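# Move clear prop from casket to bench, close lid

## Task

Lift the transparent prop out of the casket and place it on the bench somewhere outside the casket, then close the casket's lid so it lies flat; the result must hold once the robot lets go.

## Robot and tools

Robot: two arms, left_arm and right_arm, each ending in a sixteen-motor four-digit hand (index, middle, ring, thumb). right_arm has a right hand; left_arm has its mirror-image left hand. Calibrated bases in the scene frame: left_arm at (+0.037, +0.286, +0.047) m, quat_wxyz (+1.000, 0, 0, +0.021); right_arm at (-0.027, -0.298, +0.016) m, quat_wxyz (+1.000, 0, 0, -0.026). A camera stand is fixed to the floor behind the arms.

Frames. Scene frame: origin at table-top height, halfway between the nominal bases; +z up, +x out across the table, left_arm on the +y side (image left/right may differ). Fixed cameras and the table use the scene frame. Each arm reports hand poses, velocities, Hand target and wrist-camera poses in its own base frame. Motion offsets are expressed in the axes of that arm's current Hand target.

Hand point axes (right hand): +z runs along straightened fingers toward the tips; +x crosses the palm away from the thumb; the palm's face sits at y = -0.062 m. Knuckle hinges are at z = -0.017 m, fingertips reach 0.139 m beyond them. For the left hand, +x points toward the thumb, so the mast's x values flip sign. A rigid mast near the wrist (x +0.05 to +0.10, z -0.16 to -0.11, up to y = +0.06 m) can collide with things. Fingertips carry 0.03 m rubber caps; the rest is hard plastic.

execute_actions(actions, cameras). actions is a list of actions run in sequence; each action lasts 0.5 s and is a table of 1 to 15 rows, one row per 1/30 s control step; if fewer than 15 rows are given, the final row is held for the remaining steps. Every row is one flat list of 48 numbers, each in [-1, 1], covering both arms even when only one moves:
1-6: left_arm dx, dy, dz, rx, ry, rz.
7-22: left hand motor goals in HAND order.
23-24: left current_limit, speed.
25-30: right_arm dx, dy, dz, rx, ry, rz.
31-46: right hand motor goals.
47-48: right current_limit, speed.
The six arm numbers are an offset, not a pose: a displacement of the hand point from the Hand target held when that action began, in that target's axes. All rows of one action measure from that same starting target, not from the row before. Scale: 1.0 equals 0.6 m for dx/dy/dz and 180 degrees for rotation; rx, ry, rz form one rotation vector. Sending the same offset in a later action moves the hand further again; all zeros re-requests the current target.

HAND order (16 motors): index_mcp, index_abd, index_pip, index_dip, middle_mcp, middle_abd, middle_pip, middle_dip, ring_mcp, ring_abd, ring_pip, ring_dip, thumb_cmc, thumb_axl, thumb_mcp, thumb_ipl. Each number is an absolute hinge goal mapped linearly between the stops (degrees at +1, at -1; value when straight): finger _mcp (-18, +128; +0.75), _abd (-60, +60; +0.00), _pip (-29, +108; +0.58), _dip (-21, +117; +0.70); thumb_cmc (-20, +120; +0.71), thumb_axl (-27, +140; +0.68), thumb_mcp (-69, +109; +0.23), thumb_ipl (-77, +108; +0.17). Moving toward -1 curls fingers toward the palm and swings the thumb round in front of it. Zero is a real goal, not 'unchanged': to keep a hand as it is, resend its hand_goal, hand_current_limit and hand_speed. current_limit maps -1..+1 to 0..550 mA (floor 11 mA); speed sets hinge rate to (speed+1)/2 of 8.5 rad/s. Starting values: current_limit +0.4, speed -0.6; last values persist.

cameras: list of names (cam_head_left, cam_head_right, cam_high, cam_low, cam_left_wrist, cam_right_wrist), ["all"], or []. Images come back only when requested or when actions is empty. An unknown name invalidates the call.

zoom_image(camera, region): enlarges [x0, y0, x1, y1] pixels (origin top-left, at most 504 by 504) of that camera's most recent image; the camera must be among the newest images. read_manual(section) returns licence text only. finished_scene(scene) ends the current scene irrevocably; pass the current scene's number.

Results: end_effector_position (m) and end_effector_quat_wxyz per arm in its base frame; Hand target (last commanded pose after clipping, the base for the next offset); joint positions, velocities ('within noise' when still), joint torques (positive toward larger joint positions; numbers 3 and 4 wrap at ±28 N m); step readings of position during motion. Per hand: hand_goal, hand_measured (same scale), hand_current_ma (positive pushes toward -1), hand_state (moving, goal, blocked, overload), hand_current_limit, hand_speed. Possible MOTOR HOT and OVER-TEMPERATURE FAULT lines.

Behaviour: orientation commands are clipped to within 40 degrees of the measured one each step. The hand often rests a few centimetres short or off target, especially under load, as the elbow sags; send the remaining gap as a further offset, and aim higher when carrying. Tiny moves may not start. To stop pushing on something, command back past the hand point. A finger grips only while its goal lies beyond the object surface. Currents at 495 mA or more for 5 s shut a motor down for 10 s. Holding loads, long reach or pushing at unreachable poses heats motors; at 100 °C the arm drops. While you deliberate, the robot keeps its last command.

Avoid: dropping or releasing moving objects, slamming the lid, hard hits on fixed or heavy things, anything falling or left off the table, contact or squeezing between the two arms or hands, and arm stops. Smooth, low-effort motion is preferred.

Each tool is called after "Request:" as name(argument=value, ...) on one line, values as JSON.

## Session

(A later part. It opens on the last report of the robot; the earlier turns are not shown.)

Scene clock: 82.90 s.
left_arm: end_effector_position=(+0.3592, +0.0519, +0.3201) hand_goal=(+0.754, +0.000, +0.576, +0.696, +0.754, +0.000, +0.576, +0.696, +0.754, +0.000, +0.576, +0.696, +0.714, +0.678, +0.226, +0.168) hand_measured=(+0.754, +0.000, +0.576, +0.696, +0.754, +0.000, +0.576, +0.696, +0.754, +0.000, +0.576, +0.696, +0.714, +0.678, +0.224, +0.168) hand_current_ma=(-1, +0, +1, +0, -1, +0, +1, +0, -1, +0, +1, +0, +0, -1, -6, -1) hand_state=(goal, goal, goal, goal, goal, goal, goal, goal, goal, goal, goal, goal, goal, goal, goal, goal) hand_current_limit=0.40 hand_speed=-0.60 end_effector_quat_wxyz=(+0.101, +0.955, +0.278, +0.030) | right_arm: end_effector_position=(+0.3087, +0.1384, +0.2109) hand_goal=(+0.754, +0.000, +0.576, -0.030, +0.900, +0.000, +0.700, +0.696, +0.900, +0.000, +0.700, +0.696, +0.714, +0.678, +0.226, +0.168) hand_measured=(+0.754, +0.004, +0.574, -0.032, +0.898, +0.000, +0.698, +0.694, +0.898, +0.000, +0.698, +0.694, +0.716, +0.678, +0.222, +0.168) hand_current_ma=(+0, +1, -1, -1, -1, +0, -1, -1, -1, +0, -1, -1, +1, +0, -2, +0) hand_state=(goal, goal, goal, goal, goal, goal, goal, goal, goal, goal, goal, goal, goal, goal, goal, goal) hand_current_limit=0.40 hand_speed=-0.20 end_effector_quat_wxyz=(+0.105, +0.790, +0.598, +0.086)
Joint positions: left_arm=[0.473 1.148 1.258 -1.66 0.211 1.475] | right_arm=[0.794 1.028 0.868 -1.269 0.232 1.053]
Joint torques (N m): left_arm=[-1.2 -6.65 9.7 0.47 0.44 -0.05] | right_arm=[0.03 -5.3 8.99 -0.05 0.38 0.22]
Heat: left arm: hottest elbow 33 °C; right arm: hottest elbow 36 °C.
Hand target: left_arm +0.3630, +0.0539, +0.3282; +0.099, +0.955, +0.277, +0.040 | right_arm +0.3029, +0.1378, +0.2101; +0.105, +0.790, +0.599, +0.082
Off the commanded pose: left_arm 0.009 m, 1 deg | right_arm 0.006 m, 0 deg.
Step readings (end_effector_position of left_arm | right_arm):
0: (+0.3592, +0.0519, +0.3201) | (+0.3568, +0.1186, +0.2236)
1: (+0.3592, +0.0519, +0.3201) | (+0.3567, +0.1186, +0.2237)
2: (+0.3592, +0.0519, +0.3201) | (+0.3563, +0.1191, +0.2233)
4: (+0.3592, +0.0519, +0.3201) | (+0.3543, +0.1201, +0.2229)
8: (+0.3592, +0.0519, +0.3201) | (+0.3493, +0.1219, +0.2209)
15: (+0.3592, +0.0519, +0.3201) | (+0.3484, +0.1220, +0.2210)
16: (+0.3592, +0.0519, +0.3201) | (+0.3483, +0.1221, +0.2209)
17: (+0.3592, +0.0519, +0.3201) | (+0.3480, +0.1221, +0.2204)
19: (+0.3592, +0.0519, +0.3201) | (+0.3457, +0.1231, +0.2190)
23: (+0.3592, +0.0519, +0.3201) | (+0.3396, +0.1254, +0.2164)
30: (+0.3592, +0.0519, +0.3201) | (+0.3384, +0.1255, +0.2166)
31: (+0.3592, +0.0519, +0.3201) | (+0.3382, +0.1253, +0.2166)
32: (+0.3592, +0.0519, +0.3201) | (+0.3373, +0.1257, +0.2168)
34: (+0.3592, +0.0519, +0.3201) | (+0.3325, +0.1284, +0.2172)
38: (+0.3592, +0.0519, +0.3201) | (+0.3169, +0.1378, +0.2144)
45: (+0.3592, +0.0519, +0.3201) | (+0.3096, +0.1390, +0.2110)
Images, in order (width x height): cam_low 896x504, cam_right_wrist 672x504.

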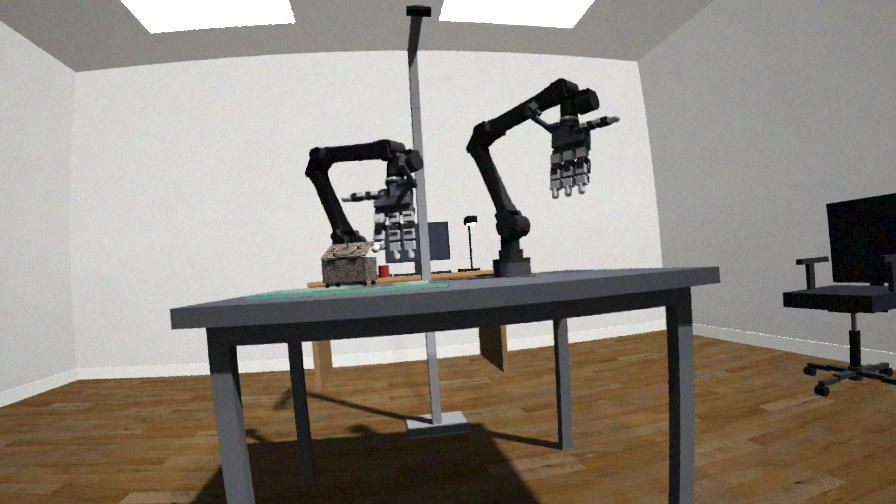

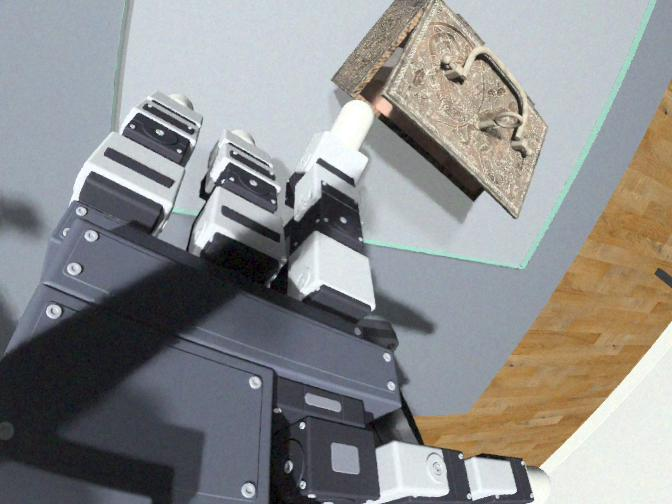

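Request:
execute_actions(actions=[[[0,0,0,0,0,0,0.754,0,0.576,0.696,0.754,0,0.576,0.696,0.754,0,0.576,0.696,0.714,0.678,0.226,0.168,0.4,-0.6,0.0232,-0.0093,-0.1235,0.083,0,0,0.754,0,0.576,-0.03,0.9,0,0.7,0.696,0.9,0,0.7,0.696,0.714,0.678,0.226,0.168,0.4,-0.2]],[[0,0,0,0,0,0,0.754,0,0.576,0.696,0.754,0,0.576,0.696,0.754,0,0.576,0.696,0.714,0.678,0.226,0.168,0.4,-0.6,0.07,-0.0283,0.0333,0,0,-0.1667,0.754,0,0.576,0.696,0.754,0,0.576,0.696,0.754,0,0.576,0.696,0.714,0.678,0.226,0.168,0.4,-0.2]],[[0,0,0,0,0,0,0.754,0,0.576,0.696,0.754,0,0.576,0.696,0.754,0,0.576,0.696,0.714,0.678,0.226,0.168,0.4,-0.6,0.0747,0.0105,0.05,0,0,-0.1667,0.754,0,0.576,0.696,0.754,0,0.576,0.696,0.754,0,0.576,0.696,0.714,0.678,0.226,0.168,0.4,-0.2]],[[0,0,0,0,0,0,0.754,0,0.576,0.696,0.754,0,0.576,0.696,0.754,0,0.576,0.696,0.714,0.678,0.226,0.168,0.4,-0.6,0.0452,0.03,0.0667,0,0,-0.1667,0.754,0,0.576,0.696,0.754,0,0.576,0.696,0.754,0,0.576,0.696,0.714,0.678,0.226,0.168,0.4,-0.2]]], cameras=["cam_right_wrist","cam_low","cam_high"])

Scene clock: 89.03 s.
left_arm: end_effector_position=(+0.3592, +0.0519, +0.3201) hand_goal=(+0.754, +0.000, +0.576, +0.696, +0.754, +0.000, +0.576, +0.696, +0.754, +0.000, +0.576, +0.696, +0.714, +0.678, +0.226, +0.168) hand_measured=(+0.754, +0.000, +0.576, +0.696, +0.754, +0.000, +0.576, +0.696, +0.754, +0.000, +0.576, +0.696, +0.714, +0.678, +0.224, +0.168) hand_current_ma=(-1, +0, +1, +0, -1, +0, +1, +0, -1, +0, +1, +0, +0, -1, -6, -1) hand_state=(goal, goal, goal, goal, goal, goal, goal, goal, goal, goal, goal, goal, goal, goal, goal, goal) hand_current_limit=0.40 hand_speed=-0.60 end_effector_quat_wxyz=(+0.101, +0.955, +0.278, +0.030) | right_arm: end_effector_position=(+0.2602, +0.2776, +0.1934) hand_goal=(+0.754, +0.000, +0.576, +0.696, +0.754, +0.000, +0.576, +0.696, +0.754, +0.000, +0.576, +0.696, +0.714, +0.678, +0.226, +0.168) hand_measured=(+0.754, +0.002, +0.574, +0.694, +0.754, +0.000, +0.578, +0.694, +0.754, +0.000, +0.578, +0.694, +0.716, +0.678, +0.222, +0.168) hand_current_ma=(+0, +1, +0, -1, +0, +0, +1, -1, +0, +0, +1, -1, +1, +0, -3, +0) hand_state=(goal, goal, goal, goal, goal, goal, goal, goal, goal, goal, goal, goal, goal, goal, goal, goal) hand_current_limit=0.40 hand_speed=-0.20 end_effector_quat_wxyz=(+0.006, +0.139, +0.990, +0.000)
Joint positions: left_arm=[0.473 1.148 1.258 -1.66 0.211 1.475] | right_arm=[0.763 1.115 0.957 -1.406 0.01 -0.529]
Joint torques (N m): left_arm=[-1.03 -6.77 9.5 0.21 0.4 -0.08] | right_arm=[-1.96 -4.37 9.68 0.68 -0.01 -0.03]
Heat: left arm: hottest elbow 33 °C; right arm: hottest elbow 36 °C.
Hand target: left_arm +0.3630, +0.0539, +0.3282; +0.099, +0.955, +0.277, +0.040 | right_arm +0.2673, +0.2798, +0.1901; +0.003, +0.136, +0.991, +0.001
Off the commanded pose: left_arm 0.009 m, 1 deg | right_arm 0.008 m, 1 deg.
Step readings (end_effector_position of left_arm | right_arm):
0: (+0.3592, +0.0519, +0.3201) | (+0.3087, +0.1383, +0.2109)
1: (+0.3592, +0.0519, +0.3201) | (+0.3078, +0.1384, +0.2102)
2: (+0.3592, +0.0519, +0.3201) | (+0.3024, +0.1385, +0.2080)
4: (+0.3592, +0.0519, +0.3201) | (+0.2867, +0.1393, +0.2104)
8: (+0.3592, +0.0519, +0.3201) | (+0.2763, +0.1474, +0.2459)
15: (+0.3592, +0.0519, +0.3201) | (+0.2762, +0.1563, +0.2749)
16: (+0.3592, +0.0519, +0.3201) | (+0.2760, +0.1562, +0.2734)
17: (+0.3592, +0.0519, +0.3201) | (+0.2767, +0.1583, +0.2723)
19: (+0.3592, +0.0519, +0.3201) | (+0.2789, +0.1657, +0.2716)
23: (+0.3592, +0.0519, +0.3201) | (+0.2751, +0.1836, +0.2648)
30: (+0.3592, +0.0519, +0.3201) | (+0.2743, +0.1977, +0.2597)
31: (+0.3592, +0.0519, +0.3201) | (+0.2744, +0.1991, +0.2595)
32: (+0.3592, +0.0519, +0.3201) | (+0.2753, +0.2019, +0.2586)
34: (+0.3592, +0.0519, +0.3201) | (+0.2762, +0.2100, +0.2531)
38: (+0.3592, +0.0519, +0.3201) | (+0.2714, +0.2230, +0.2360)
45: (+0.3592, +0.0519, +0.3201) | (+0.2678, +0.2421, +0.2326)
46: (+0.3592, +0.0519, +0.3201) | (+0.2678, +0.2435, +0.2325)
47: (+0.3592, +0.0519, +0.3201) | (+0.2681, +0.2459, +0.2318)
49: (+0.3592, +0.0519, +0.3201) | (+0.2687, +0.2527, +0.2265)
53: (+0.3592, +0.0519, +0.3201) | (+0.2637, +0.2622, +0.2058)
60: (+0.3592, +0.0519, +0.3201) | (+0.2645, +0.2733, +0.1937)
Images, in order (width x height): cam_high 896x504, cam_low 896x504, cam_right_wrist 672x504.

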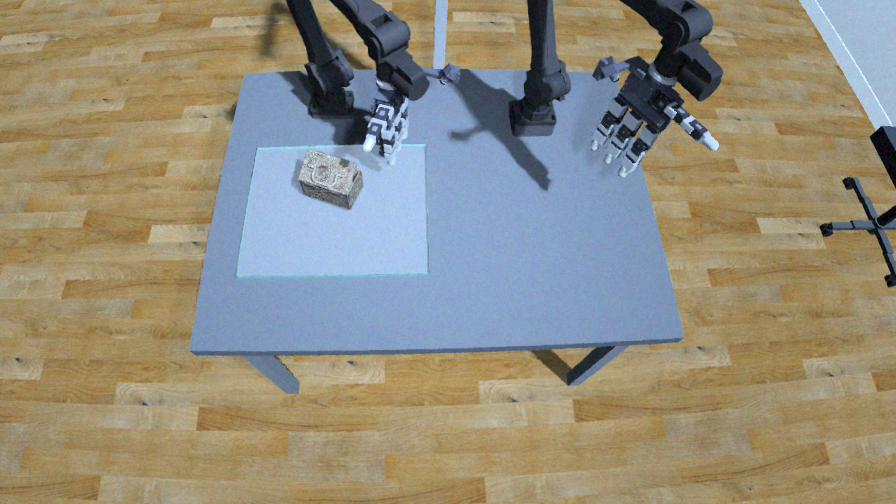

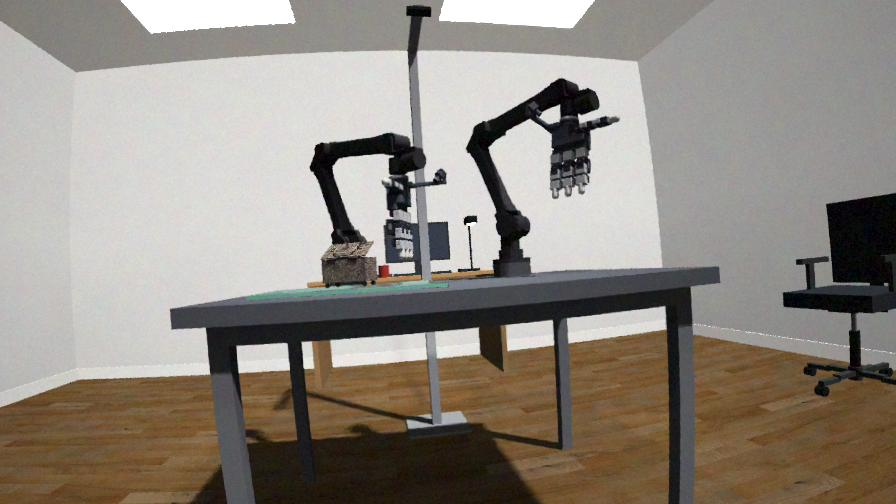

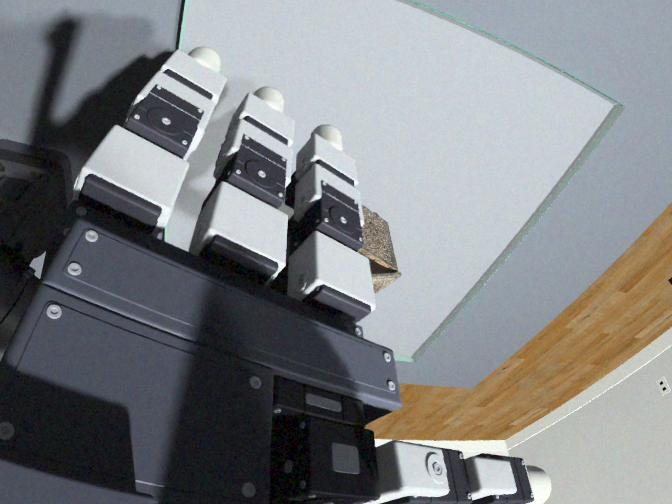

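Request:
execute_actions(actions=[[[0,0,0,0,0,0,0.754,0,0.576,0.696,0.754,0,0.576,0.696,0.754,0,0.576,0.696,0.714,0.678,0.226,0.168,0.4,-0.6,0.0667,0.0,-0.05,0,0,0.1,0.754,0,0.576,0.696,0.754,0,0.576,0.696,0.754,0,0.576,0.696,0.714,0.678,0.226,0.168,0.4,-0.2]]], cameras=["cam_right_wrist"])

Request:
zoom_image(camera="cam_right_wrist", region=[340, 170, 500, 290])

Scene clock: 92.40 s.
left_arm: end_effector_position=(+0.3592, +0.0519, +0.3201) hand_goal=(+0.754, +0.000, +0.576, +0.696, +0.754, +0.000, +0.576, +0.696, +0.754, +0.000, +0.576, +0.696, +0.714, +0.678, +0.226, +0.168) hand_measured=(+0.754, +0.000, +0.576, +0.696, +0.754, +0.000, +0.576, +0.696, +0.754, +0.000, +0.576, +0.696, +0.714, +0.678, +0.224, +0.168) hand_current_ma=(-1, +0, +1, +0, -1, +0, +1, +0, -1, +0, +1, +0, +0, -1, -6, -1) hand_state=(goal, goal, goal, goal, goal, goal, goal, goal, goal, goal, goal, goal, goal, goal, goal, goal) hand_current_limit=0.40 hand_speed=-0.60 end_effector_quat_wxyz=(+0.101, +0.955, +0.278, +0.030) | right_arm: end_effector_position=(+0.2260, +0.2809, +0.2057) hand_goal=(+0.754, +0.000, +0.576, +0.696, +0.754, +0.000, +0.576, +0.696, +0.754, +0.000, +0.576, +0.696, +0.714, +0.678, +0.226, +0.168) hand_measured=(+0.754, +0.002, +0.574, +0.694, +0.754, +0.000, +0.578, +0.694, +0.754, +0.000, +0.578, +0.694, +0.714, +0.678, +0.222, +0.168) hand_current_ma=(+0, +1, +0, -1, +0, +0, +1, -1, +0, +0, +1, -1, +0, +0, -3, +0) hand_state=(goal, goal, goal, goal, goal, goal, goal, goal, goal, goal, goal, goal, goal, goal, goal, goal) hand_current_limit=0.40 hand_speed=-0.20 end_effector_quat_wxyz=(-0.002, +0.288, +0.957, -0.005)
Joint positions: left_arm=[0.473 1.148 1.258 -1.66 0.211 1.475] | right_arm=[0.949 1.063 0.957 -1.476 0 -0.037]
Joint torques (N m): left_arm=[-0.85 -7.06 9.59 0.61 0.43 0] | right_arm=[-0.03 -4.31 12.44 -0.24 0.14 0.24]
Heat: left arm: hottest elbow 33 °C; right arm: hottest elbow 36 °C.
Hand target: left_arm +0.3630, +0.0539, +0.3282; +0.099, +0.955, +0.277, +0.040 | right_arm +0.2285, +0.2906, +0.2199; +0.003, +0.290, +0.957, +0.002
Off the commanded pose: left_arm 0.009 m, 1 deg | right_arm 0.017 m, 1 deg.
Step readings (end_effector_position of left_arm | right_arm):
0: (+0.3592, +0.0519, +0.3201) | (+0.2601, +0.2776, +0.1934)
1: (+0.3592, +0.0519, +0.3201) | (+0.2601, +0.2777, +0.1935)
2: (+0.3592, +0.0519, +0.3201) | (+0.2597, +0.2784, +0.1935)
4: (+0.3592, +0.0519, +0.3201) | (+0.2532, +0.2803, +0.1942)
8: (+0.3592, +0.0519, +0.3201) | (+0.2288, +0.2890, +0.2016)
15: (+0.3592, +0.0519, +0.3201) | (+0.2229, +0.2853, +0.2058)
Images, in order (width x height): cam_right_wrist 672x504.

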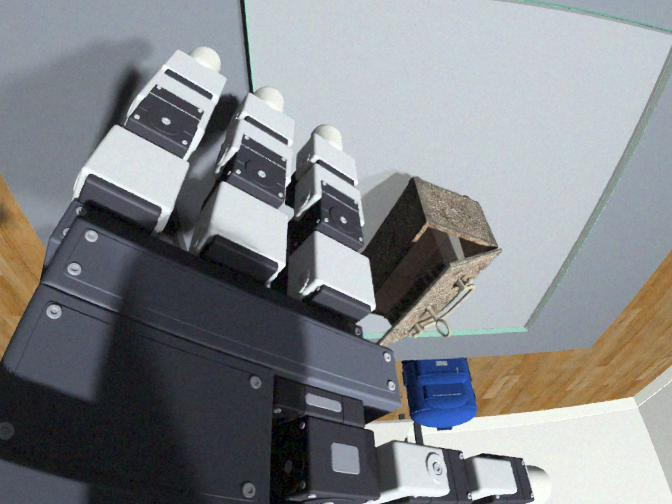

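Scaled by 3.150 from the camera's 672x504 image, which has a finer 960x720 frame.

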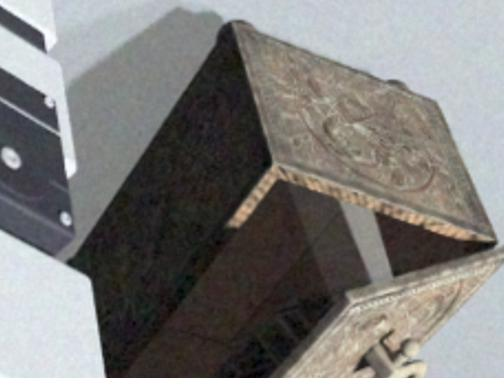

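Request:
zoom_image(camera="cam_right_wrist", region=[400, 200, 510, 290])

Scaled by 4.582 from the camera's 672x504 image, which has a finer 960x720 frame.

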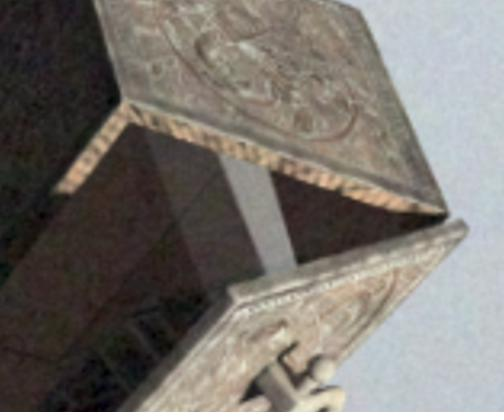

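Request:
execute_actions(actions=[[[0,0,0,0,0,0,0.754,0,0.576,0.696,0.754,0,0.576,0.696,0.754,0,0.576,0.696,0.714,0.678,0.226,0.168,0.4,-0.6,-0.0578,-0.0235,0.05,0,0,-0.186,0.754,0,0.576,0.696,0.754,0,0.576,0.696,0.754,0,0.576,0.696,0.714,0.678,0.226,0.168,0.4,-0.2]]], cameras=["cam_right_wrist"])

Request:
zoom_image(camera="cam_right_wrist", region=[340, 170, 540, 320])

Scene clock: 106.87 s.
left_arm: end_effector_position=(+0.3592, +0.0519, +0.3201) hand_goal=(+0.754, +0.000, +0.576, +0.696, +0.754, +0.000, +0.576, +0.696, +0.754, +0.000, +0.576, +0.696, +0.714, +0.678, +0.226, +0.168) hand_measured=(+0.754, +0.000, +0.576, +0.696, +0.754, +0.000, +0.576, +0.696, +0.754, +0.000, +0.576, +0.696, +0.714, +0.678, +0.224, +0.168) hand_current_ma=(-1, +0, +1, +0, -1, +0, +1, +0, -1, +0, +1, +0, +0, -1, -6, -1) hand_state=(goal, goal, goal, goal, goal, goal, goal, goal, goal, goal, goal, goal, goal, goal, goal, goal) hand_current_limit=0.40 hand_speed=-0.60 end_effector_quat_wxyz=(+0.101, +0.955, +0.278, +0.030) | right_arm: end_effector_position=(+0.2414, +0.2567, +0.1904) hand_goal=(+0.754, +0.000, +0.576, +0.696, +0.754, +0.000, +0.576, +0.696, +0.754, +0.000, +0.576, +0.696, +0.714, +0.678, +0.226, +0.168) hand_measured=(+0.754, +0.002, +0.574, +0.694, +0.754, +0.000, +0.578, +0.694, +0.754, +0.000, +0.578, +0.694, +0.716, +0.678, +0.222, +0.168) hand_current_ma=(+0, +0, +0, -1, +0, +0, +1, -1, +0, +0, +1, -1, +0, +0, -3, +0) hand_state=(goal, goal, goal, goal, goal, goal, goal, goal, goal, goal, goal, goal, goal, goal, goal, goal) hand_current_limit=0.40 hand_speed=-0.20 end_effector_quat_wxyz=(+0.007, +0.008, +1.000, -0.005)
Joint positions: left_arm=[0.473 1.148 1.258 -1.66 0.211 1.475] | right_arm=[0.682 1.067 0.918 -1.418 0.016 -0.873]
Joint torques (N m): left_arm=[-1.14 -7.06 9.65 0.54 0.42 -0.02] | right_arm=[-2.08 -3.72 10.11 0.68 -0.04 -0.03]
Heat: left arm: hottest elbow 33 °C; right arm: hottest elbow 38 °C.
Hand target: left_arm +0.3630, +0.0539, +0.3282; +0.099, +0.955, +0.277, +0.040 | right_arm +0.2498, +0.2597, +0.1900; +0.004, +0.002, +1.000, +0.001
Off the commanded pose: left_arm 0.009 m, 1 deg | right_arm 0.009 m, 1 deg.
Step readings (end_effector_position of left_arm | right_arm):
0: (+0.3592, +0.0519, +0.3201) | (+0.2260, +0.2809, +0.2057)
1: (+0.3592, +0.0519, +0.3201) | (+0.2261, +0.2809, +0.2057)
2: (+0.3592, +0.0519, +0.3201) | (+0.2280, +0.2801, +0.2060)
4: (+0.3592, +0.0519, +0.3201) | (+0.2348, +0.2752, +0.2046)
8: (+0.3592, +0.0519, +0.3201) | (+0.2514, +0.2538, +0.1939)
15: (+0.3592, +0.0519, +0.3201) | (+0.2499, +0.2529, +0.1921)
Images, in order (width x height): cam_right_wrist 672x504.

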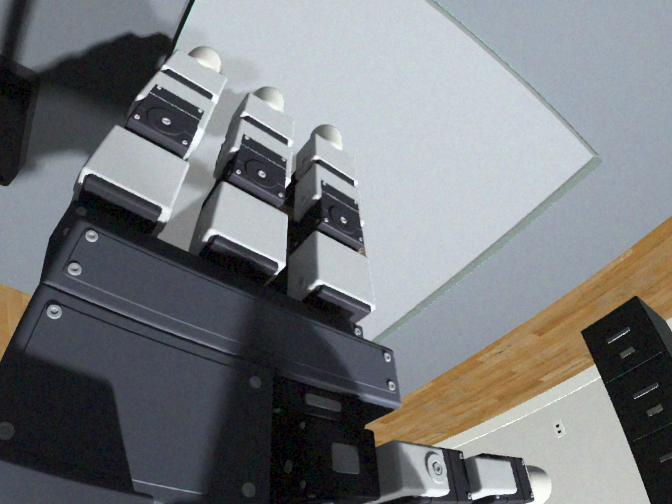

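Scaled by 2.520 from the camera's 672x504 image, which has a finer 960x720 frame.

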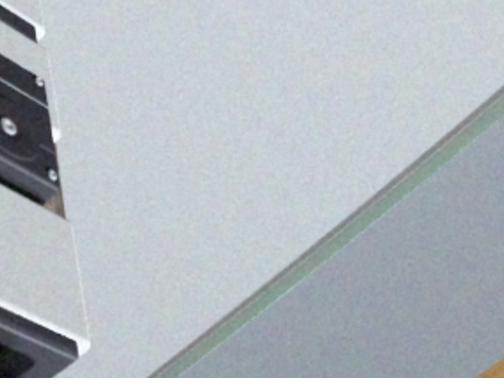

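Request:
execute_actions(actions=[[[0,0,0,0,0,0,0.754,0,0.576,0.696,0.754,0,0.576,0.696,0.754,0,0.576,0.696,0.714,0.678,0.226,0.168,0.4,-0.6,0.06,-0.11,0.0267,0,0,0.089,0.754,0,0.576,0.696,0.754,0,0.576,0.696,0.754,0,0.576,0.696,0.714,0.678,0.226,0.168,0.4,-0.2]]], cameras=["cam_right_wrist"])

Request:
zoom_image(camera="cam_right_wrist", region=[360, 150, 560, 300])

Scene clock: 109.63 s.
left_arm: end_effector_position=(+0.3592, +0.0519, +0.3201) hand_goal=(+0.754, +0.000, +0.576, +0.696, +0.754, +0.000, +0.576, +0.696, +0.754, +0.000, +0.576, +0.696, +0.714, +0.678, +0.226, +0.168) hand_measured=(+0.754, +0.000, +0.576, +0.696, +0.754, +0.000, +0.576, +0.696, +0.754, +0.000, +0.576, +0.696, +0.714, +0.678, +0.224, +0.168) hand_current_ma=(-1, +0, +1, +0, -1, +0, +1, +0, -1, +0, +1, +0, +0, -1, -6, -1) hand_state=(goal, goal, goal, goal, goal, goal, goal, goal, goal, goal, goal, goal, goal, goal, goal, goal) hand_current_limit=0.40 hand_speed=-0.60 end_effector_quat_wxyz=(+0.101, +0.955, +0.278, +0.030) | right_arm: end_effector_position=(+0.2133, +0.1998, +0.1743) hand_goal=(+0.754, +0.000, +0.576, +0.696, +0.754, +0.000, +0.576, +0.696, +0.754, +0.000, +0.576, +0.696, +0.714, +0.678, +0.226, +0.168) hand_measured=(+0.752, +0.002, +0.574, +0.694, +0.752, +0.000, +0.578, +0.694, +0.752, +0.000, +0.578, +0.694, +0.714, +0.678, +0.222, +0.168) hand_current_ma=(-1, +0, +0, -1, +0, +0, +1, -1, +0, +0, +0, -1, +0, +0, -3, +0) hand_state=(goal, goal, goal, goal, goal, goal, goal, goal, goal, goal, goal, goal, goal, goal, goal, goal) hand_current_limit=0.40 hand_speed=-0.20 end_effector_quat_wxyz=(+0.006, +0.128, +0.992, +0.005)
Joint positions: left_arm=[0.473 1.148 1.258 -1.66 0.211 1.475] | right_arm=[0.632 0.86 0.752 -1.447 0.002 -0.681]
Joint torques (N m): left_arm=[-0.97 -6.48 9.59 0.47 0.46 -0.01] | right_arm=[-2.08 -2.61 9.13 -0.17 0.07 0.21]
Heat: left arm: hottest elbow 33 °C; right arm: hottest elbow 37 °C.
Hand target: left_arm +0.3630, +0.0539, +0.3282; +0.099, +0.955, +0.277, +0.040 | right_arm +0.2137, +0.1938, +0.1735; +0.003, +0.141, +0.990, +0.001
Off the commanded pose: left_arm 0.009 m, 1 deg | right_arm 0.006 m, 2 deg.
Step readings (end_effector_position of left_arm | right_arm):
0: (+0.3592, +0.0519, +0.3201) | (+0.2413, +0.2567, +0.1904)
1: (+0.3592, +0.0519, +0.3201) | (+0.2412, +0.2566, +0.1901)
2: (+0.3592, +0.0519, +0.3201) | (+0.2404, +0.2551, +0.1887)
4: (+0.3592, +0.0519, +0.3201) | (+0.2343, +0.2445, +0.1817)
8: (+0.3592, +0.0519, +0.3201) | (+0.2142, +0.2138, +0.1680)
15: (+0.3592, +0.0519, +0.3201) | (+0.2120, +0.2011, +0.1745)
Images, in order (width x height): cam_right_wrist 672x504.

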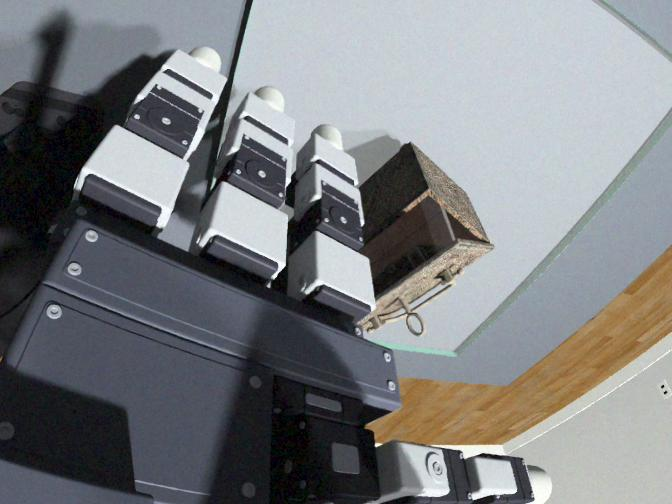

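Scaled by 2.520 from the camera's 672x504 image, which has a finer 960x720 frame.

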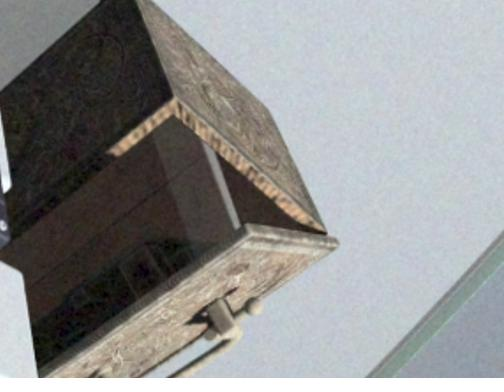

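Request:
zoom_image(camera="cam_right_wrist", region=[405, 180, 495, 260])

Scaled by 5.600 from the camera's 672x504 image, which has a finer 960x720 frame.

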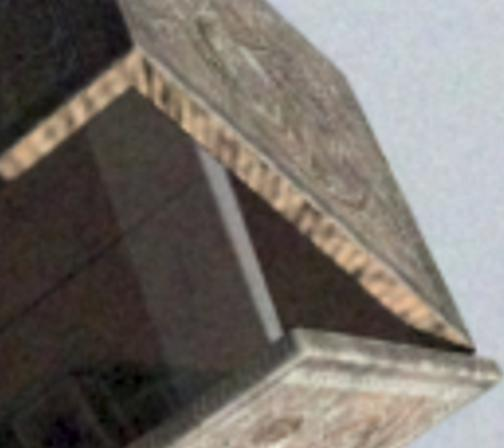

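Request:
execute_actions(actions=[[[0,0,0,0,0,0,0.754,0,0.576,0.696,0.754,0,0.576,0.696,0.754,0,0.576,0.696,0.714,0.678,0.226,0.168,0.4,-0.6,-0.032,0.0093,-0.1,0,0,0.1667,0.754,0,0.576,0.696,0.754,0,0.576,0.696,0.754,0,0.576,0.696,0.714,0.678,0.226,0.168,0.4,-0.2]],[[0,0,0,0,0,0,0.754,0,0.576,0.696,0.754,0,0.576,0.696,0.754,0,0.576,0.696,0.714,0.678,0.226,0.168,0.4,-0.6,-0.0645,0.019,-0.0667,0,0,0.1667,0.754,0,0.576,0.696,0.754,0,0.576,0.696,0.754,0,0.576,0.696,0.714,0.678,0.226,0.168,0.4,-0.2]],[[0,0,0,0,0,0,0.754,0,0.576,0.696,0.754,0,0.576,0.696,0.754,0,0.576,0.696,0.714,0.678,0.226,0.168,0.4,-0.6,-0.0777,0.0572,-0.0282,0,0,0.1667,0.754,0,0.576,-0.03,0.9,0,0.7,0.696,0.9,0,0.7,0.696,0.714,0.678,0.226,0.168,0.4,-0.2]],[[0,0,0,0,0,0,0.754,0,0.576,0.696,0.754,0,0.576,0.696,0.754,0,0.576,0.696,0.714,0.678,0.226,0.168,0.4,-0.6,0,0,0,-0.083,0,0,0.754,0,0.576,-0.03,0.9,0,0.7,0.696,0.9,0,0.7,0.696,0.714,0.678,0.226,0.168,0.4,-0.2]]], cameras=["cam_right_wrist"])

Request:
zoom_image(camera="cam_right_wrist", region=[300, 0, 540, 180])

Scene clock: 119.57 s.
left_arm: end_effector_position=(+0.3592, +0.0519, +0.3201) hand_goal=(+0.754, +0.000, +0.576, +0.696, +0.754, +0.000, +0.576, +0.696, +0.754, +0.000, +0.576, +0.696, +0.714, +0.678, +0.226, +0.168) hand_measured=(+0.754, +0.000, +0.576, +0.696, +0.754, +0.000, +0.576, +0.696, +0.754, +0.000, +0.576, +0.696, +0.714, +0.678, +0.224, +0.168) hand_current_ma=(-1, +0, +1, +0, -1, +0, +1, +0, -1, +0, +1, +0, +0, -1, -6, -1) hand_state=(goal, goal, goal, goal, goal, goal, goal, goal, goal, goal, goal, goal, goal, goal, goal, goal) hand_current_limit=0.40 hand_speed=-0.60 end_effector_quat_wxyz=(+0.101, +0.955, +0.278, +0.030) | right_arm: end_effector_position=(+0.3134, +0.1327, +0.2930) hand_goal=(+0.754, +0.000, +0.576, -0.030, +0.900, +0.000, +0.700, +0.696, +0.900, +0.000, +0.700, +0.696, +0.714, +0.678, +0.226, +0.168) hand_measured=(+0.754, +0.002, +0.574, -0.026, +0.896, +0.000, +0.696, +0.694, +0.896, +0.000, +0.696, +0.694, +0.714, +0.678, +0.222, +0.168) hand_current_ma=(+0, +0, +0, +2, -2, +0, -2, -1, -2, +0, -1, -1, +0, +0, -3, +0) hand_state=(goal, goal, goal, goal, goal, goal, goal, goal, goal, goal, goal, goal, goal, goal, goal, goal) hand_current_limit=0.40 hand_speed=-0.20 end_effector_quat_wxyz=(+0.106, +0.793, +0.595, +0.076)
Joint positions: left_arm=[0.473 1.148 1.258 -1.66 0.211 1.475] | right_arm=[0.768 1.028 1.086 -1.502 0.229 1.037]
Joint torques (N m): left_arm=[-1.2 -7.18 9.74 0.36 0.4 -0.02] | right_arm=[-0.26 -4.84 8.98 0.8 0.38 0.19]
Heat: left arm: hottest elbow 33 °C; right arm: hottest elbow 36 °C.
Hand target: left_arm +0.3630, +0.0539, +0.3282; +0.099, +0.955, +0.277, +0.040 | right_arm +0.3122, +0.1365, +0.2910; +0.106, +0.793, +0.595, +0.081
Off the commanded pose: left_arm 0.009 m, 1 deg | right_arm 0.004 m, 1 deg.
Step readings (end_effector_position of left_arm | right_arm):
0: (+0.3592, +0.0519, +0.3201) | (+0.2133, +0.1997, +0.1743)
1: (+0.3592, +0.0519, +0.3201) | (+0.2133, +0.1995, +0.1743)
2: (+0.3592, +0.0519, +0.3201) | (+0.2126, +0.1983, +0.1741)
4: (+0.3592, +0.0519, +0.3201) | (+0.2105, +0.1944, +0.1765)
8: (+0.3592, +0.0519, +0.3201) | (+0.2135, +0.1897, +0.1939)
15: (+0.3592, +0.0519, +0.3201) | (+0.2236, +0.1914, +0.2202)
16: (+0.3592, +0.0519, +0.3201) | (+0.2242, +0.1908, +0.2207)
17: (+0.3592, +0.0519, +0.3201) | (+0.2253, +0.1889, +0.2214)
19: (+0.3592, +0.0519, +0.3201) | (+0.2296, +0.1851, +0.2270)
23: (+0.3592, +0.0519, +0.3201) | (+0.2469, +0.1805, +0.2491)
30: (+0.3592, +0.0519, +0.3201) | (+0.2622, +0.1713, +0.2606)
31: (+0.3592, +0.0519, +0.3201) | (+0.2626, +0.1703, +0.2596)
32: (+0.3592, +0.0519, +0.3201) | (+0.2639, +0.1683, +0.2591)
34: (+0.3592, +0.0519, +0.3201) | (+0.2700, +0.1631, +0.2607)
38: (+0.3592, +0.0519, +0.3201) | (+0.2910, +0.1493, +0.2713)
45: (+0.3592, +0.0519, +0.3201) | (+0.3035, +0.1397, +0.2759)
46: (+0.3592, +0.0519, +0.3201) | (+0.3039, +0.1383, +0.2761)
47: (+0.3592, +0.0519, +0.3201) | (+0.3074, +0.1345, +0.2786)
49: (+0.3592, +0.0519, +0.3201) | (+0.3166, +0.1308, +0.2862)
53: (+0.3592, +0.0519, +0.3201) | (+0.3162, +0.1340, +0.2926)
60: (+0.3592, +0.0519, +0.3201) | (+0.3136, +0.1336, +0.2930)
Images, in order (width x height): cam_right_wrist 672x504.

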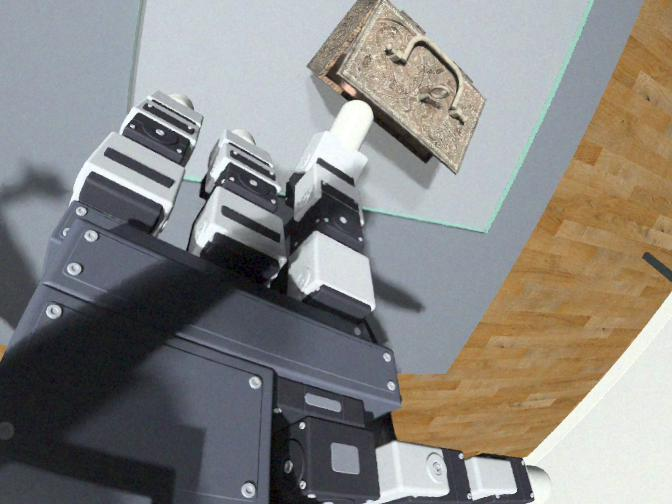

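Scaled by 2.100 from the camera's 672x504 image, which has a finer 960x720 frame.

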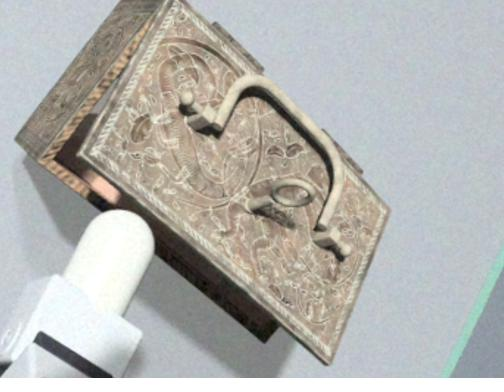

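Request:
execute_actions(actions=[[[0,0,0,0,0,0,0.754,0,0.576,0.696,0.754,0,0.576,0.696,0.754,0,0.576,0.696,0.714,0.678,0.226,0.168,0.4,-0.6,0.004,-0.0302,0.1377,0,0,0,0.754,0,0.576,-0.03,0.9,0,0.7,0.696,0.9,0,0.7,0.696,0.714,0.678,0.226,0.168,0.4,-0.2]],[[0,0,0,0,0,0,0.754,0,0.576,0.696,0.754,0,0.576,0.696,0.754,0,0.576,0.696,0.714,0.678,0.226,0.168,0.4,-0.6,0.0073,0.0622,0.0065,0,0,0,0.754,0,0.576,-0.03,0.9,0,0.7,0.696,0.9,0,0.7,0.696,0.714,0.678,0.226,0.168,0.4,-0.2]]], cameras=["cam_right_wrist"])

Request:
zoom_image(camera="cam_right_wrist", region=[300, 0, 540, 180])

Scene clock: 122.10 s.
left_arm: end_effector_position=(+0.3592, +0.0519, +0.3201) hand_goal=(+0.754, +0.000, +0.576, +0.696, +0.754, +0.000, +0.576, +0.696, +0.754, +0.000, +0.576, +0.696, +0.714, +0.678, +0.226, +0.168) hand_measured=(+0.754, +0.000, +0.576, +0.696, +0.754, +0.000, +0.576, +0.696, +0.754, +0.000, +0.576, +0.696, +0.714, +0.678, +0.224, +0.168) hand_current_ma=(-1, +0, +1, +0, -1, +0, +1, +0, -1, +0, +1, +0, +0, -1, -6, -1) hand_state=(goal, goal, goal, goal, goal, goal, goal, goal, goal, goal, goal, goal, goal, goal, goal, goal) hand_current_limit=0.40 hand_speed=-0.60 end_effector_quat_wxyz=(+0.101, +0.955, +0.278, +0.030) | right_arm: end_effector_position=(+0.3367, +0.1226, +0.1965) hand_goal=(+0.754, +0.000, +0.576, -0.030, +0.900, +0.000, +0.700, +0.696, +0.900, +0.000, +0.700, +0.696, +0.714, +0.678, +0.226, +0.168) hand_measured=(+0.756, +0.002, +0.576, -0.026, +0.898, +0.000, +0.696, +0.694, +0.898, +0.000, +0.698, +0.694, +0.714, +0.678, +0.222, +0.168) hand_current_ma=(+1, +0, +0, +2, -1, +0, -1, -1, -1, +0, -1, -1, +0, +0, -3, +0) hand_state=(goal, goal, goal, goal, goal, goal, goal, goal, goal, goal, goal, goal, goal, goal, goal, goal) hand_current_limit=0.40 hand_speed=-0.20 end_effector_quat_wxyz=(+0.107, +0.793, +0.597, +0.059)
Joint positions: left_arm=[0.473 1.148 1.258 -1.66 0.211 1.475] | right_arm=[0.687 1.096 0.882 -1.245 0.219 0.954]
Joint torques (N m): left_arm=[-1.61 -7.06 9.59 0.47 0.4 -0.05] | right_arm=[-1.9 -4.37 13.11 0.83 0.26 -0.07]
Heat: left arm: hottest elbow 33 °C; right arm: hottest elbow 36 °C.
Hand target: left_arm +0.3630, +0.0539, +0.3282; +0.099, +0.955, +0.277, +0.040 | right_arm +0.3539, +0.1318, +0.2128; +0.106, +0.793, +0.595, +0.081
Off the commanded pose: left_arm 0.009 m, 1 deg | right_arm 0.025 m, 2 deg.
Step readings (end_effector_position of left_arm | right_arm):
0: (+0.3592, +0.0519, +0.3201) | (+0.3134, +0.1327, +0.2930)
1: (+0.3592, +0.0519, +0.3201) | (+0.3135, +0.1327, +0.2923)
2: (+0.3592, +0.0519, +0.3201) | (+0.3145, +0.1337, +0.2889)
4: (+0.3592, +0.0519, +0.3201) | (+0.3158, +0.1350, +0.2709)
8: (+0.3592, +0.0519, +0.3201) | (+0.3087, +0.1285, +0.2228)
15: (+0.3592, +0.0519, +0.3201) | (+0.3128, +0.1322, +0.2075)
16: (+0.3592, +0.0519, +0.3201) | (+0.3134, +0.1328, +0.2077)
17: (+0.3592, +0.0519, +0.3201) | (+0.3144, +0.1327, +0.2076)
19: (+0.3592, +0.0519, +0.3201) | (+0.3188, +0.1312, +0.2055)
23: (+0.3592, +0.0519, +0.3201) | (+0.3298, +0.1213, +0.1976)
30: (+0.3592, +0.0519, +0.3201) | (+0.3352, +0.1209, +0.1946)
Images, in order (width x height): cam_right_wrist 672x504.

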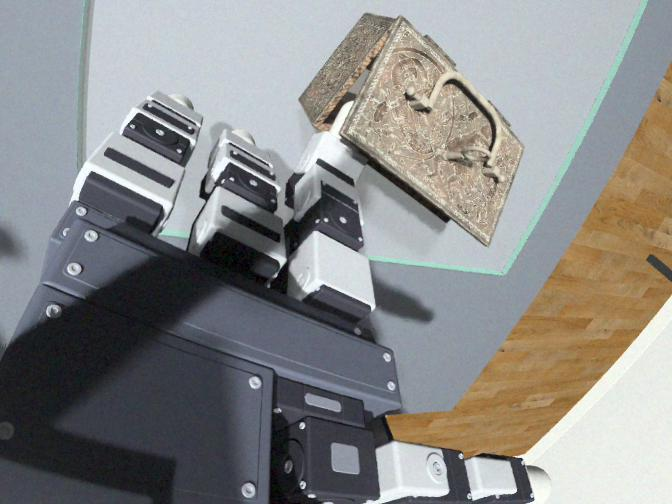

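Scaled by 2.100 from the camera's 672x504 image, which has a finer 960x720 frame.

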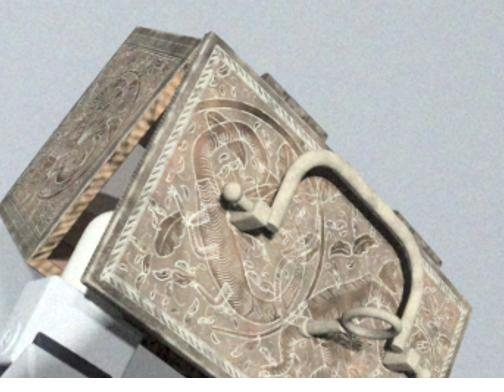

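Request:
execute_actions(actions=[[[0,0,0,0,0,0,0.754,0,0.576,0.696,0.754,0,0.576,0.696,0.754,0,0.576,0.696,0.714,0.678,0.226,0.168,0.4,-0.6,0.0185,0.0148,-0.0167,0,0.01,0,0.754,0,0.576,-0.03,0.9,0,0.7,0.696,0.9,0,0.7,0.696,0.714,0.678,0.226,0.168,0.4,-0.2]]], cameras=["cam_right_wrist"])

Request:
zoom_image(camera="cam_right_wrist", region=[300, 0, 540, 180])

Scene clock: 123.97 s.
left_arm: end_effector_position=(+0.3592, +0.0519, +0.3201) hand_goal=(+0.754, +0.000, +0.576, +0.696, +0.754, +0.000, +0.576, +0.696, +0.754, +0.000, +0.576, +0.696, +0.714, +0.678, +0.226, +0.168) hand_measured=(+0.754, +0.000, +0.576, +0.696, +0.754, +0.000, +0.576, +0.696, +0.754, +0.000, +0.576, +0.696, +0.714, +0.678, +0.224, +0.168) hand_current_ma=(-1, +0, +1, +0, -1, +0, +1, +0, -1, +0, +1, +0, +0, -1, -6, -1) hand_state=(goal, goal, goal, goal, goal, goal, goal, goal, goal, goal, goal, goal, goal, goal, goal, goal) hand_current_limit=0.40 hand_speed=-0.60 end_effector_quat_wxyz=(+0.101, +0.955, +0.278, +0.030) | right_arm: end_effector_position=(+0.3463, +0.1329, +0.2099) hand_goal=(+0.754, +0.000, +0.576, -0.030, +0.900, +0.000, +0.700, +0.696, +0.900, +0.000, +0.700, +0.696, +0.714, +0.678, +0.226, +0.168) hand_measured=(+0.758, +0.002, +0.578, -0.026, +0.898, +0.000, +0.696, +0.694, +0.898, +0.000, +0.698, +0.694, +0.714, +0.678, +0.222, +0.168) hand_current_ma=(+3, +0, +1, +2, -1, +0, -1, -1, -1, +0, -1, -1, +0, +0, -3, +0) hand_state=(goal, goal, goal, goal, goal, goal, goal, goal, goal, goal, goal, goal, goal, goal, goal, goal) hand_current_limit=0.40 hand_speed=-0.20 end_effector_quat_wxyz=(+0.097, +0.791, +0.599, +0.075)
Joint positions: left_arm=[0.473 1.148 1.258 -1.66 0.211 1.475] | right_arm=[0.682 1.105 0.924 -1.245 0.199 0.942]
Joint torques (N m): left_arm=[-1.2 -6.83 9.62 0.66 0.38 0] | right_arm=[-2.14 -4.37 13.16 0.79 0.21 -0.06]
Heat: left arm: hottest elbow 33 °C; right arm: hottest elbow 36 °C.
Hand target: left_arm +0.3630, +0.0539, +0.3282; +0.099, +0.955, +0.277, +0.040 | right_arm +0.3627, +0.1407, +0.2248; +0.096, +0.791, +0.596, +0.094
Off the commanded pose: left_arm 0.009 m, 1 deg | right_arm 0.024 m, 2 deg.
Step readings (end_effector_position of left_arm | right_arm):
0: (+0.3592, +0.0519, +0.3201) | (+0.3367, +0.1226, +0.1965)
1: (+0.3592, +0.0519, +0.3201) | (+0.3368, +0.1227, +0.1966)
2: (+0.3592, +0.0519, +0.3201) | (+0.3368, +0.1233, +0.1968)
4: (+0.3592, +0.0519, +0.3201) | (+0.3382, +0.1257, +0.1988)
8: (+0.3592, +0.0519, +0.3201) | (+0.3437, +0.1306, +0.2077)
15: (+0.3592, +0.0519, +0.3201) | (+0.3461, +0.1327, +0.2108)
Images, in order (width x height): cam_right_wrist 672x504.

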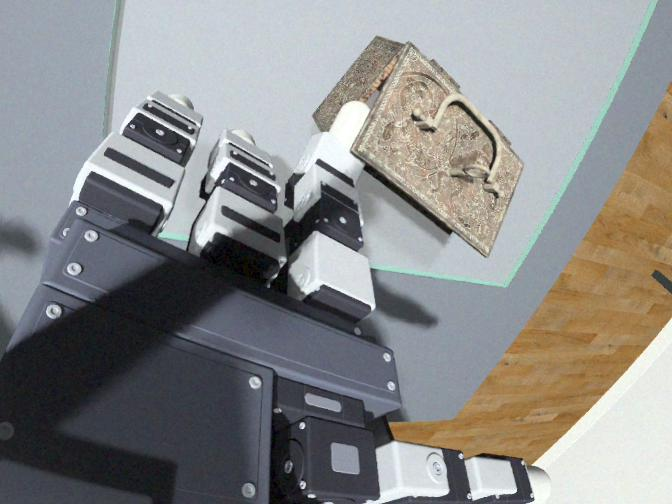

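Scaled by 2.100 from the camera's 672x504 image, which has a finer 960x720 frame.

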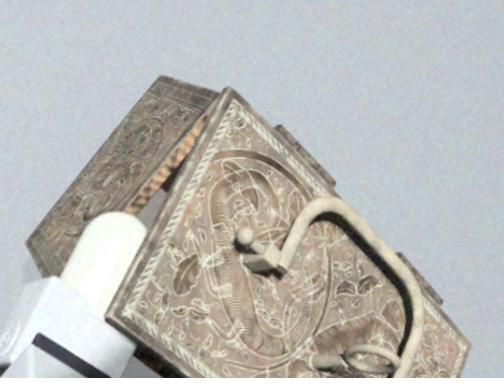

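Request:
execute_actions(actions=[[[0,0,0,0,0,0,0.754,0,0.576,0.696,0.754,0,0.576,0.696,0.754,0,0.576,0.696,0.714,0.678,0.226,0.168,0.4,-0.6,-0.0087,0.0287,-0.0287,0,0.0,0,0.754,0,0.576,-0.03,0.9,0,0.7,0.696,0.9,0,0.7,0.696,0.714,0.678,0.226,0.168,0.4,-0.2]]], cameras=["cam_right_wrist"])

Request:
zoom_image(camera="cam_right_wrist", region=[300, 0, 540, 180])

Scene clock: 127.17 s.
left_arm: end_effector_position=(+0.3592, +0.0519, +0.3201) hand_goal=(+0.754, +0.000, +0.576, +0.696, +0.754, +0.000, +0.576, +0.696, +0.754, +0.000, +0.576, +0.696, +0.714, +0.678, +0.226, +0.168) hand_measured=(+0.754, +0.000, +0.576, +0.696, +0.754, +0.000, +0.576, +0.696, +0.754, +0.000, +0.576, +0.696, +0.714, +0.678, +0.224, +0.168) hand_current_ma=(-1, +0, +1, +0, -1, +0, +1, +0, -1, +0, +1, +0, +0, -1, -6, -1) hand_state=(goal, goal, goal, goal, goal, goal, goal, goal, goal, goal, goal, goal, goal, goal, goal, goal) hand_current_limit=0.40 hand_speed=-0.60 end_effector_quat_wxyz=(+0.101, +0.955, +0.278, +0.030) | right_arm: end_effector_position=(+0.3578, +0.1278, +0.2258) hand_goal=(+0.754, +0.000, +0.576, -0.030, +0.900, +0.000, +0.700, +0.696, +0.900, +0.000, +0.700, +0.696, +0.714, +0.678, +0.226, +0.168) hand_measured=(+0.776, -0.006, +0.590, -0.020, +0.898, +0.000, +0.696, +0.694, +0.898, +0.000, +0.698, +0.694, +0.714, +0.678, +0.222, +0.168) hand_current_ma=(+31, -3, +12, +8, -1, +0, -1, -1, -1, +0, -1, -1, +0, +0, -3, +0) hand_state=(blocked, goal, goal, goal, goal, goal, goal, goal, goal, goal, goal, goal, goal, goal, goal, goal) hand_current_limit=0.40 hand_speed=-0.20 end_effector_quat_wxyz=(+0.094, +0.791, +0.599, +0.081)
Joint positions: left_arm=[0.473 1.148 1.258 -1.66 0.211 1.475] | right_arm=[0.642 1.106 0.967 -1.267 0.187 0.902]
Joint torques (N m): left_arm=[-1.79 -7.12 9.57 0.61 0.4 -0.07] | right_arm=[-2.32 -4.72 14.12 0.02 0.37 -0.07]
Heat: left arm: hottest elbow 33 °C; right arm: hottest elbow 36 °C.
Hand target: left_arm +0.3630, +0.0539, +0.3282; +0.099, +0.955, +0.277, +0.040 | right_arm +0.3727, +0.1318, +0.2458; +0.096, +0.791, +0.596, +0.094
Off the commanded pose: left_arm 0.009 m, 1 deg | right_arm 0.025 m, 2 deg.
Step readings (end_effector_position of left_arm | right_arm):
0: (+0.3592, +0.0519, +0.3201) | (+0.3463, +0.1329, +0.2099)
1: (+0.3592, +0.0519, +0.3201) | (+0.3464, +0.1331, +0.2100)
2: (+0.3592, +0.0519, +0.3201) | (+0.3469, +0.1331, +0.2104)
4: (+0.3592, +0.0519, +0.3201) | (+0.3493, +0.1317, +0.2132)
8: (+0.3592, +0.0519, +0.3201) | (+0.3553, +0.1282, +0.2217)
15: (+0.3592, +0.0519, +0.3201) | (+0.3577, +0.1275, +0.2260)
Images, in order (width x height): cam_right_wrist 672x504.

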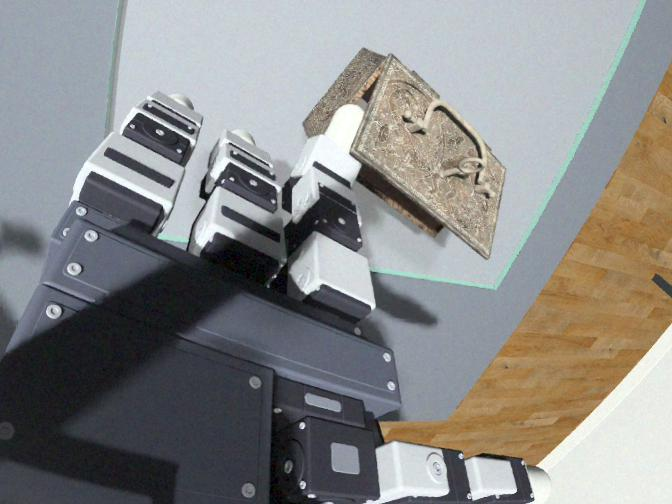

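Scaled by 2.100 from the camera's 672x504 image, which has a finer 960x720 frame.

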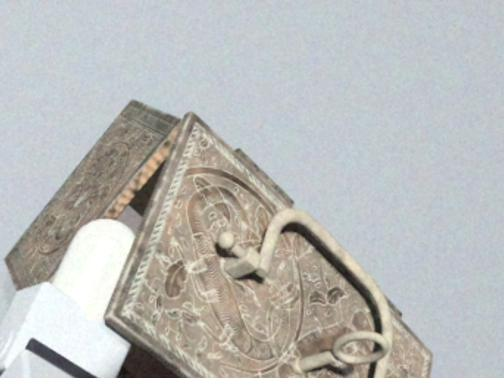

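Request:
execute_actions(actions=[[[0,0,0,0,0,0,0.754,0,0.576,0.696,0.754,0,0.576,0.696,0.754,0,0.576,0.696,0.714,0.678,0.226,0.168,0.4,-0.6,-0.0062,0.0267,-0.0085,0,0.0,0,0.754,0,0.576,-0.03,0.9,0,0.7,0.696,0.9,0,0.7,0.696,0.714,0.678,0.226,0.168,0.4,-0.2]]], cameras=["cam_right_wrist","cam_low"])

Request:
zoom_image(camera="cam_right_wrist", region=[280, 0, 520, 180])

Request:
zoom_image(camera="cam_low", region=[300, 200, 420, 300])

Scene clock: 129.03 s.
left_arm: end_effector_position=(+0.3592, +0.0519, +0.3201) hand_goal=(+0.754, +0.000, +0.576, +0.696, +0.754, +0.000, +0.576, +0.696, +0.754, +0.000, +0.576, +0.696, +0.714, +0.678, +0.226, +0.168) hand_measured=(+0.754, +0.000, +0.576, +0.696, +0.754, +0.000, +0.576, +0.696, +0.754, +0.000, +0.576, +0.696, +0.714, +0.678, +0.224, +0.168) hand_current_ma=(-1, +0, +1, +0, -1, +0, +1, +0, -1, +0, +1, +0, +0, -1, -6, -1) hand_state=(goal, goal, goal, goal, goal, goal, goal, goal, goal, goal, goal, goal, goal, goal, goal, goal) hand_current_limit=0.40 hand_speed=-0.60 end_effector_quat_wxyz=(+0.101, +0.955, +0.278, +0.030) | right_arm: end_effector_position=(+0.3702, +0.1210, +0.2355) hand_goal=(+0.754, +0.000, +0.576, -0.030, +0.900, +0.000, +0.700, +0.696, +0.900, +0.000, +0.700, +0.696, +0.714, +0.678, +0.226, +0.168) hand_measured=(+0.778, -0.010, +0.590, -0.020, +0.898, +0.000, +0.696, +0.694, +0.898, +0.000, +0.698, +0.694, +0.714, +0.678, +0.222, +0.168) hand_current_ma=(+34, -7, +13, +9, -1, +0, -1, -1, -1, +0, -1, -1, +0, +0, -3, +0) hand_state=(blocked, goal, goal, goal, goal, goal, goal, goal, goal, goal, goal, goal, goal, goal, goal, goal) hand_current_limit=0.40 hand_speed=-0.20 end_effector_quat_wxyz=(+0.093, +0.791, +0.599, +0.082)
Joint positions: left_arm=[0.473 1.148 1.258 -1.66 0.211 1.475] | right_arm=[0.6 1.116 1 -1.28 0.178 0.859]
Joint torques (N m): left_arm=[-1.08 -7.24 9.72 0.43 0.42 -0.05] | right_arm=[-2.14 -4.66 14.15 0.09 0.37 -0.07]
Heat: left arm: hottest elbow 34 °C; right arm: hottest elbow 37 °C.
Hand target: left_arm +0.3630, +0.0539, +0.3282; +0.099, +0.955, +0.277, +0.040 | right_arm +0.3853, +0.1240, +0.2548; +0.096, +0.791, +0.596, +0.094
Off the commanded pose: left_arm 0.009 m, 1 deg | right_arm 0.025 m, 1 deg.
Step readings (end_effector_position of left_arm | right_arm):
0: (+0.3592, +0.0519, +0.3201) | (+0.3578, +0.1278, +0.2258)
1: (+0.3592, +0.0519, +0.3201) | (+0.3578, +0.1277, +0.2258)
2: (+0.3592, +0.0519, +0.3201) | (+0.3582, +0.1276, +0.2260)
4: (+0.3592, +0.0519, +0.3201) | (+0.3603, +0.1264, +0.2272)
8: (+0.3592, +0.0519, +0.3201) | (+0.3675, +0.1220, +0.2329)
15: (+0.3592, +0.0519, +0.3201) | (+0.3701, +0.1208, +0.2357)
Images, in order (width x height): cam_low 896x504, cam_right_wrist 672x504.

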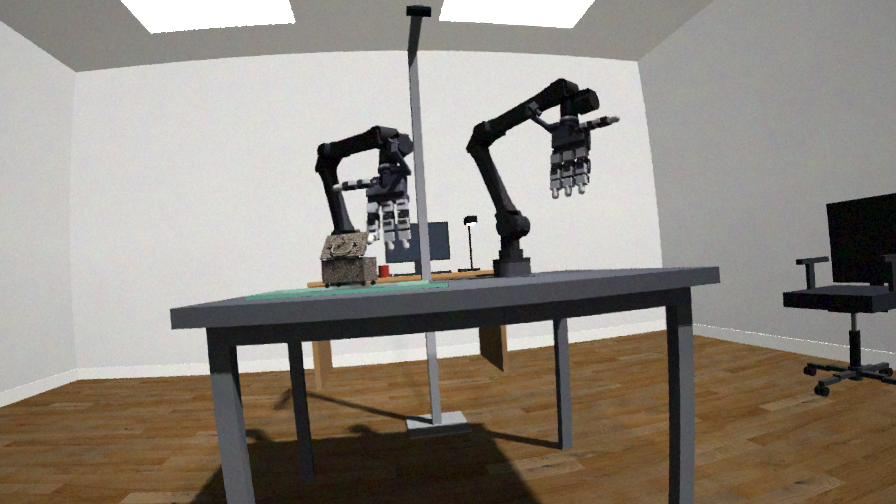

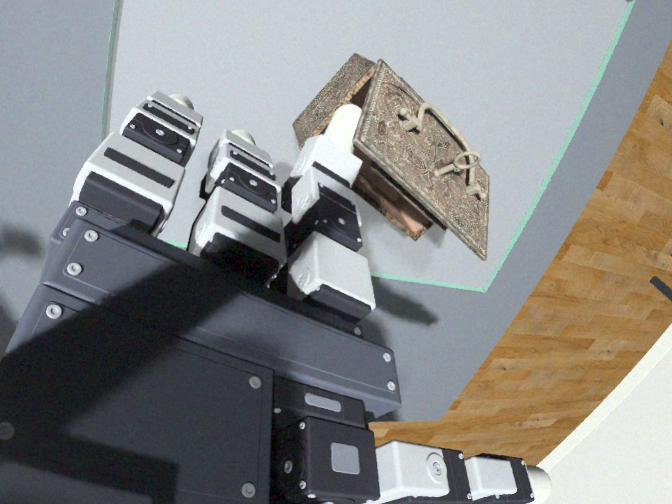

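Scaled by 2.100 from the camera's 672x504 image, which has a finer 960x720 frame.

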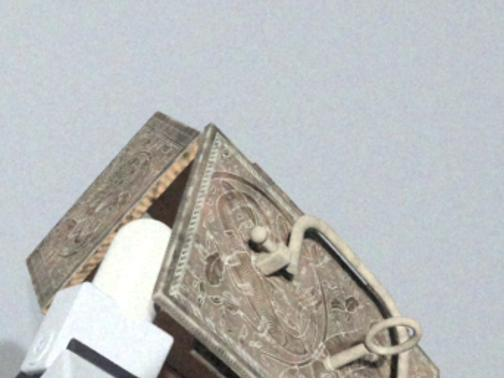

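Scaled by 4.200.

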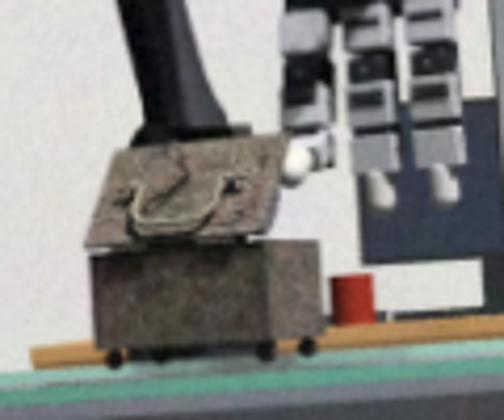

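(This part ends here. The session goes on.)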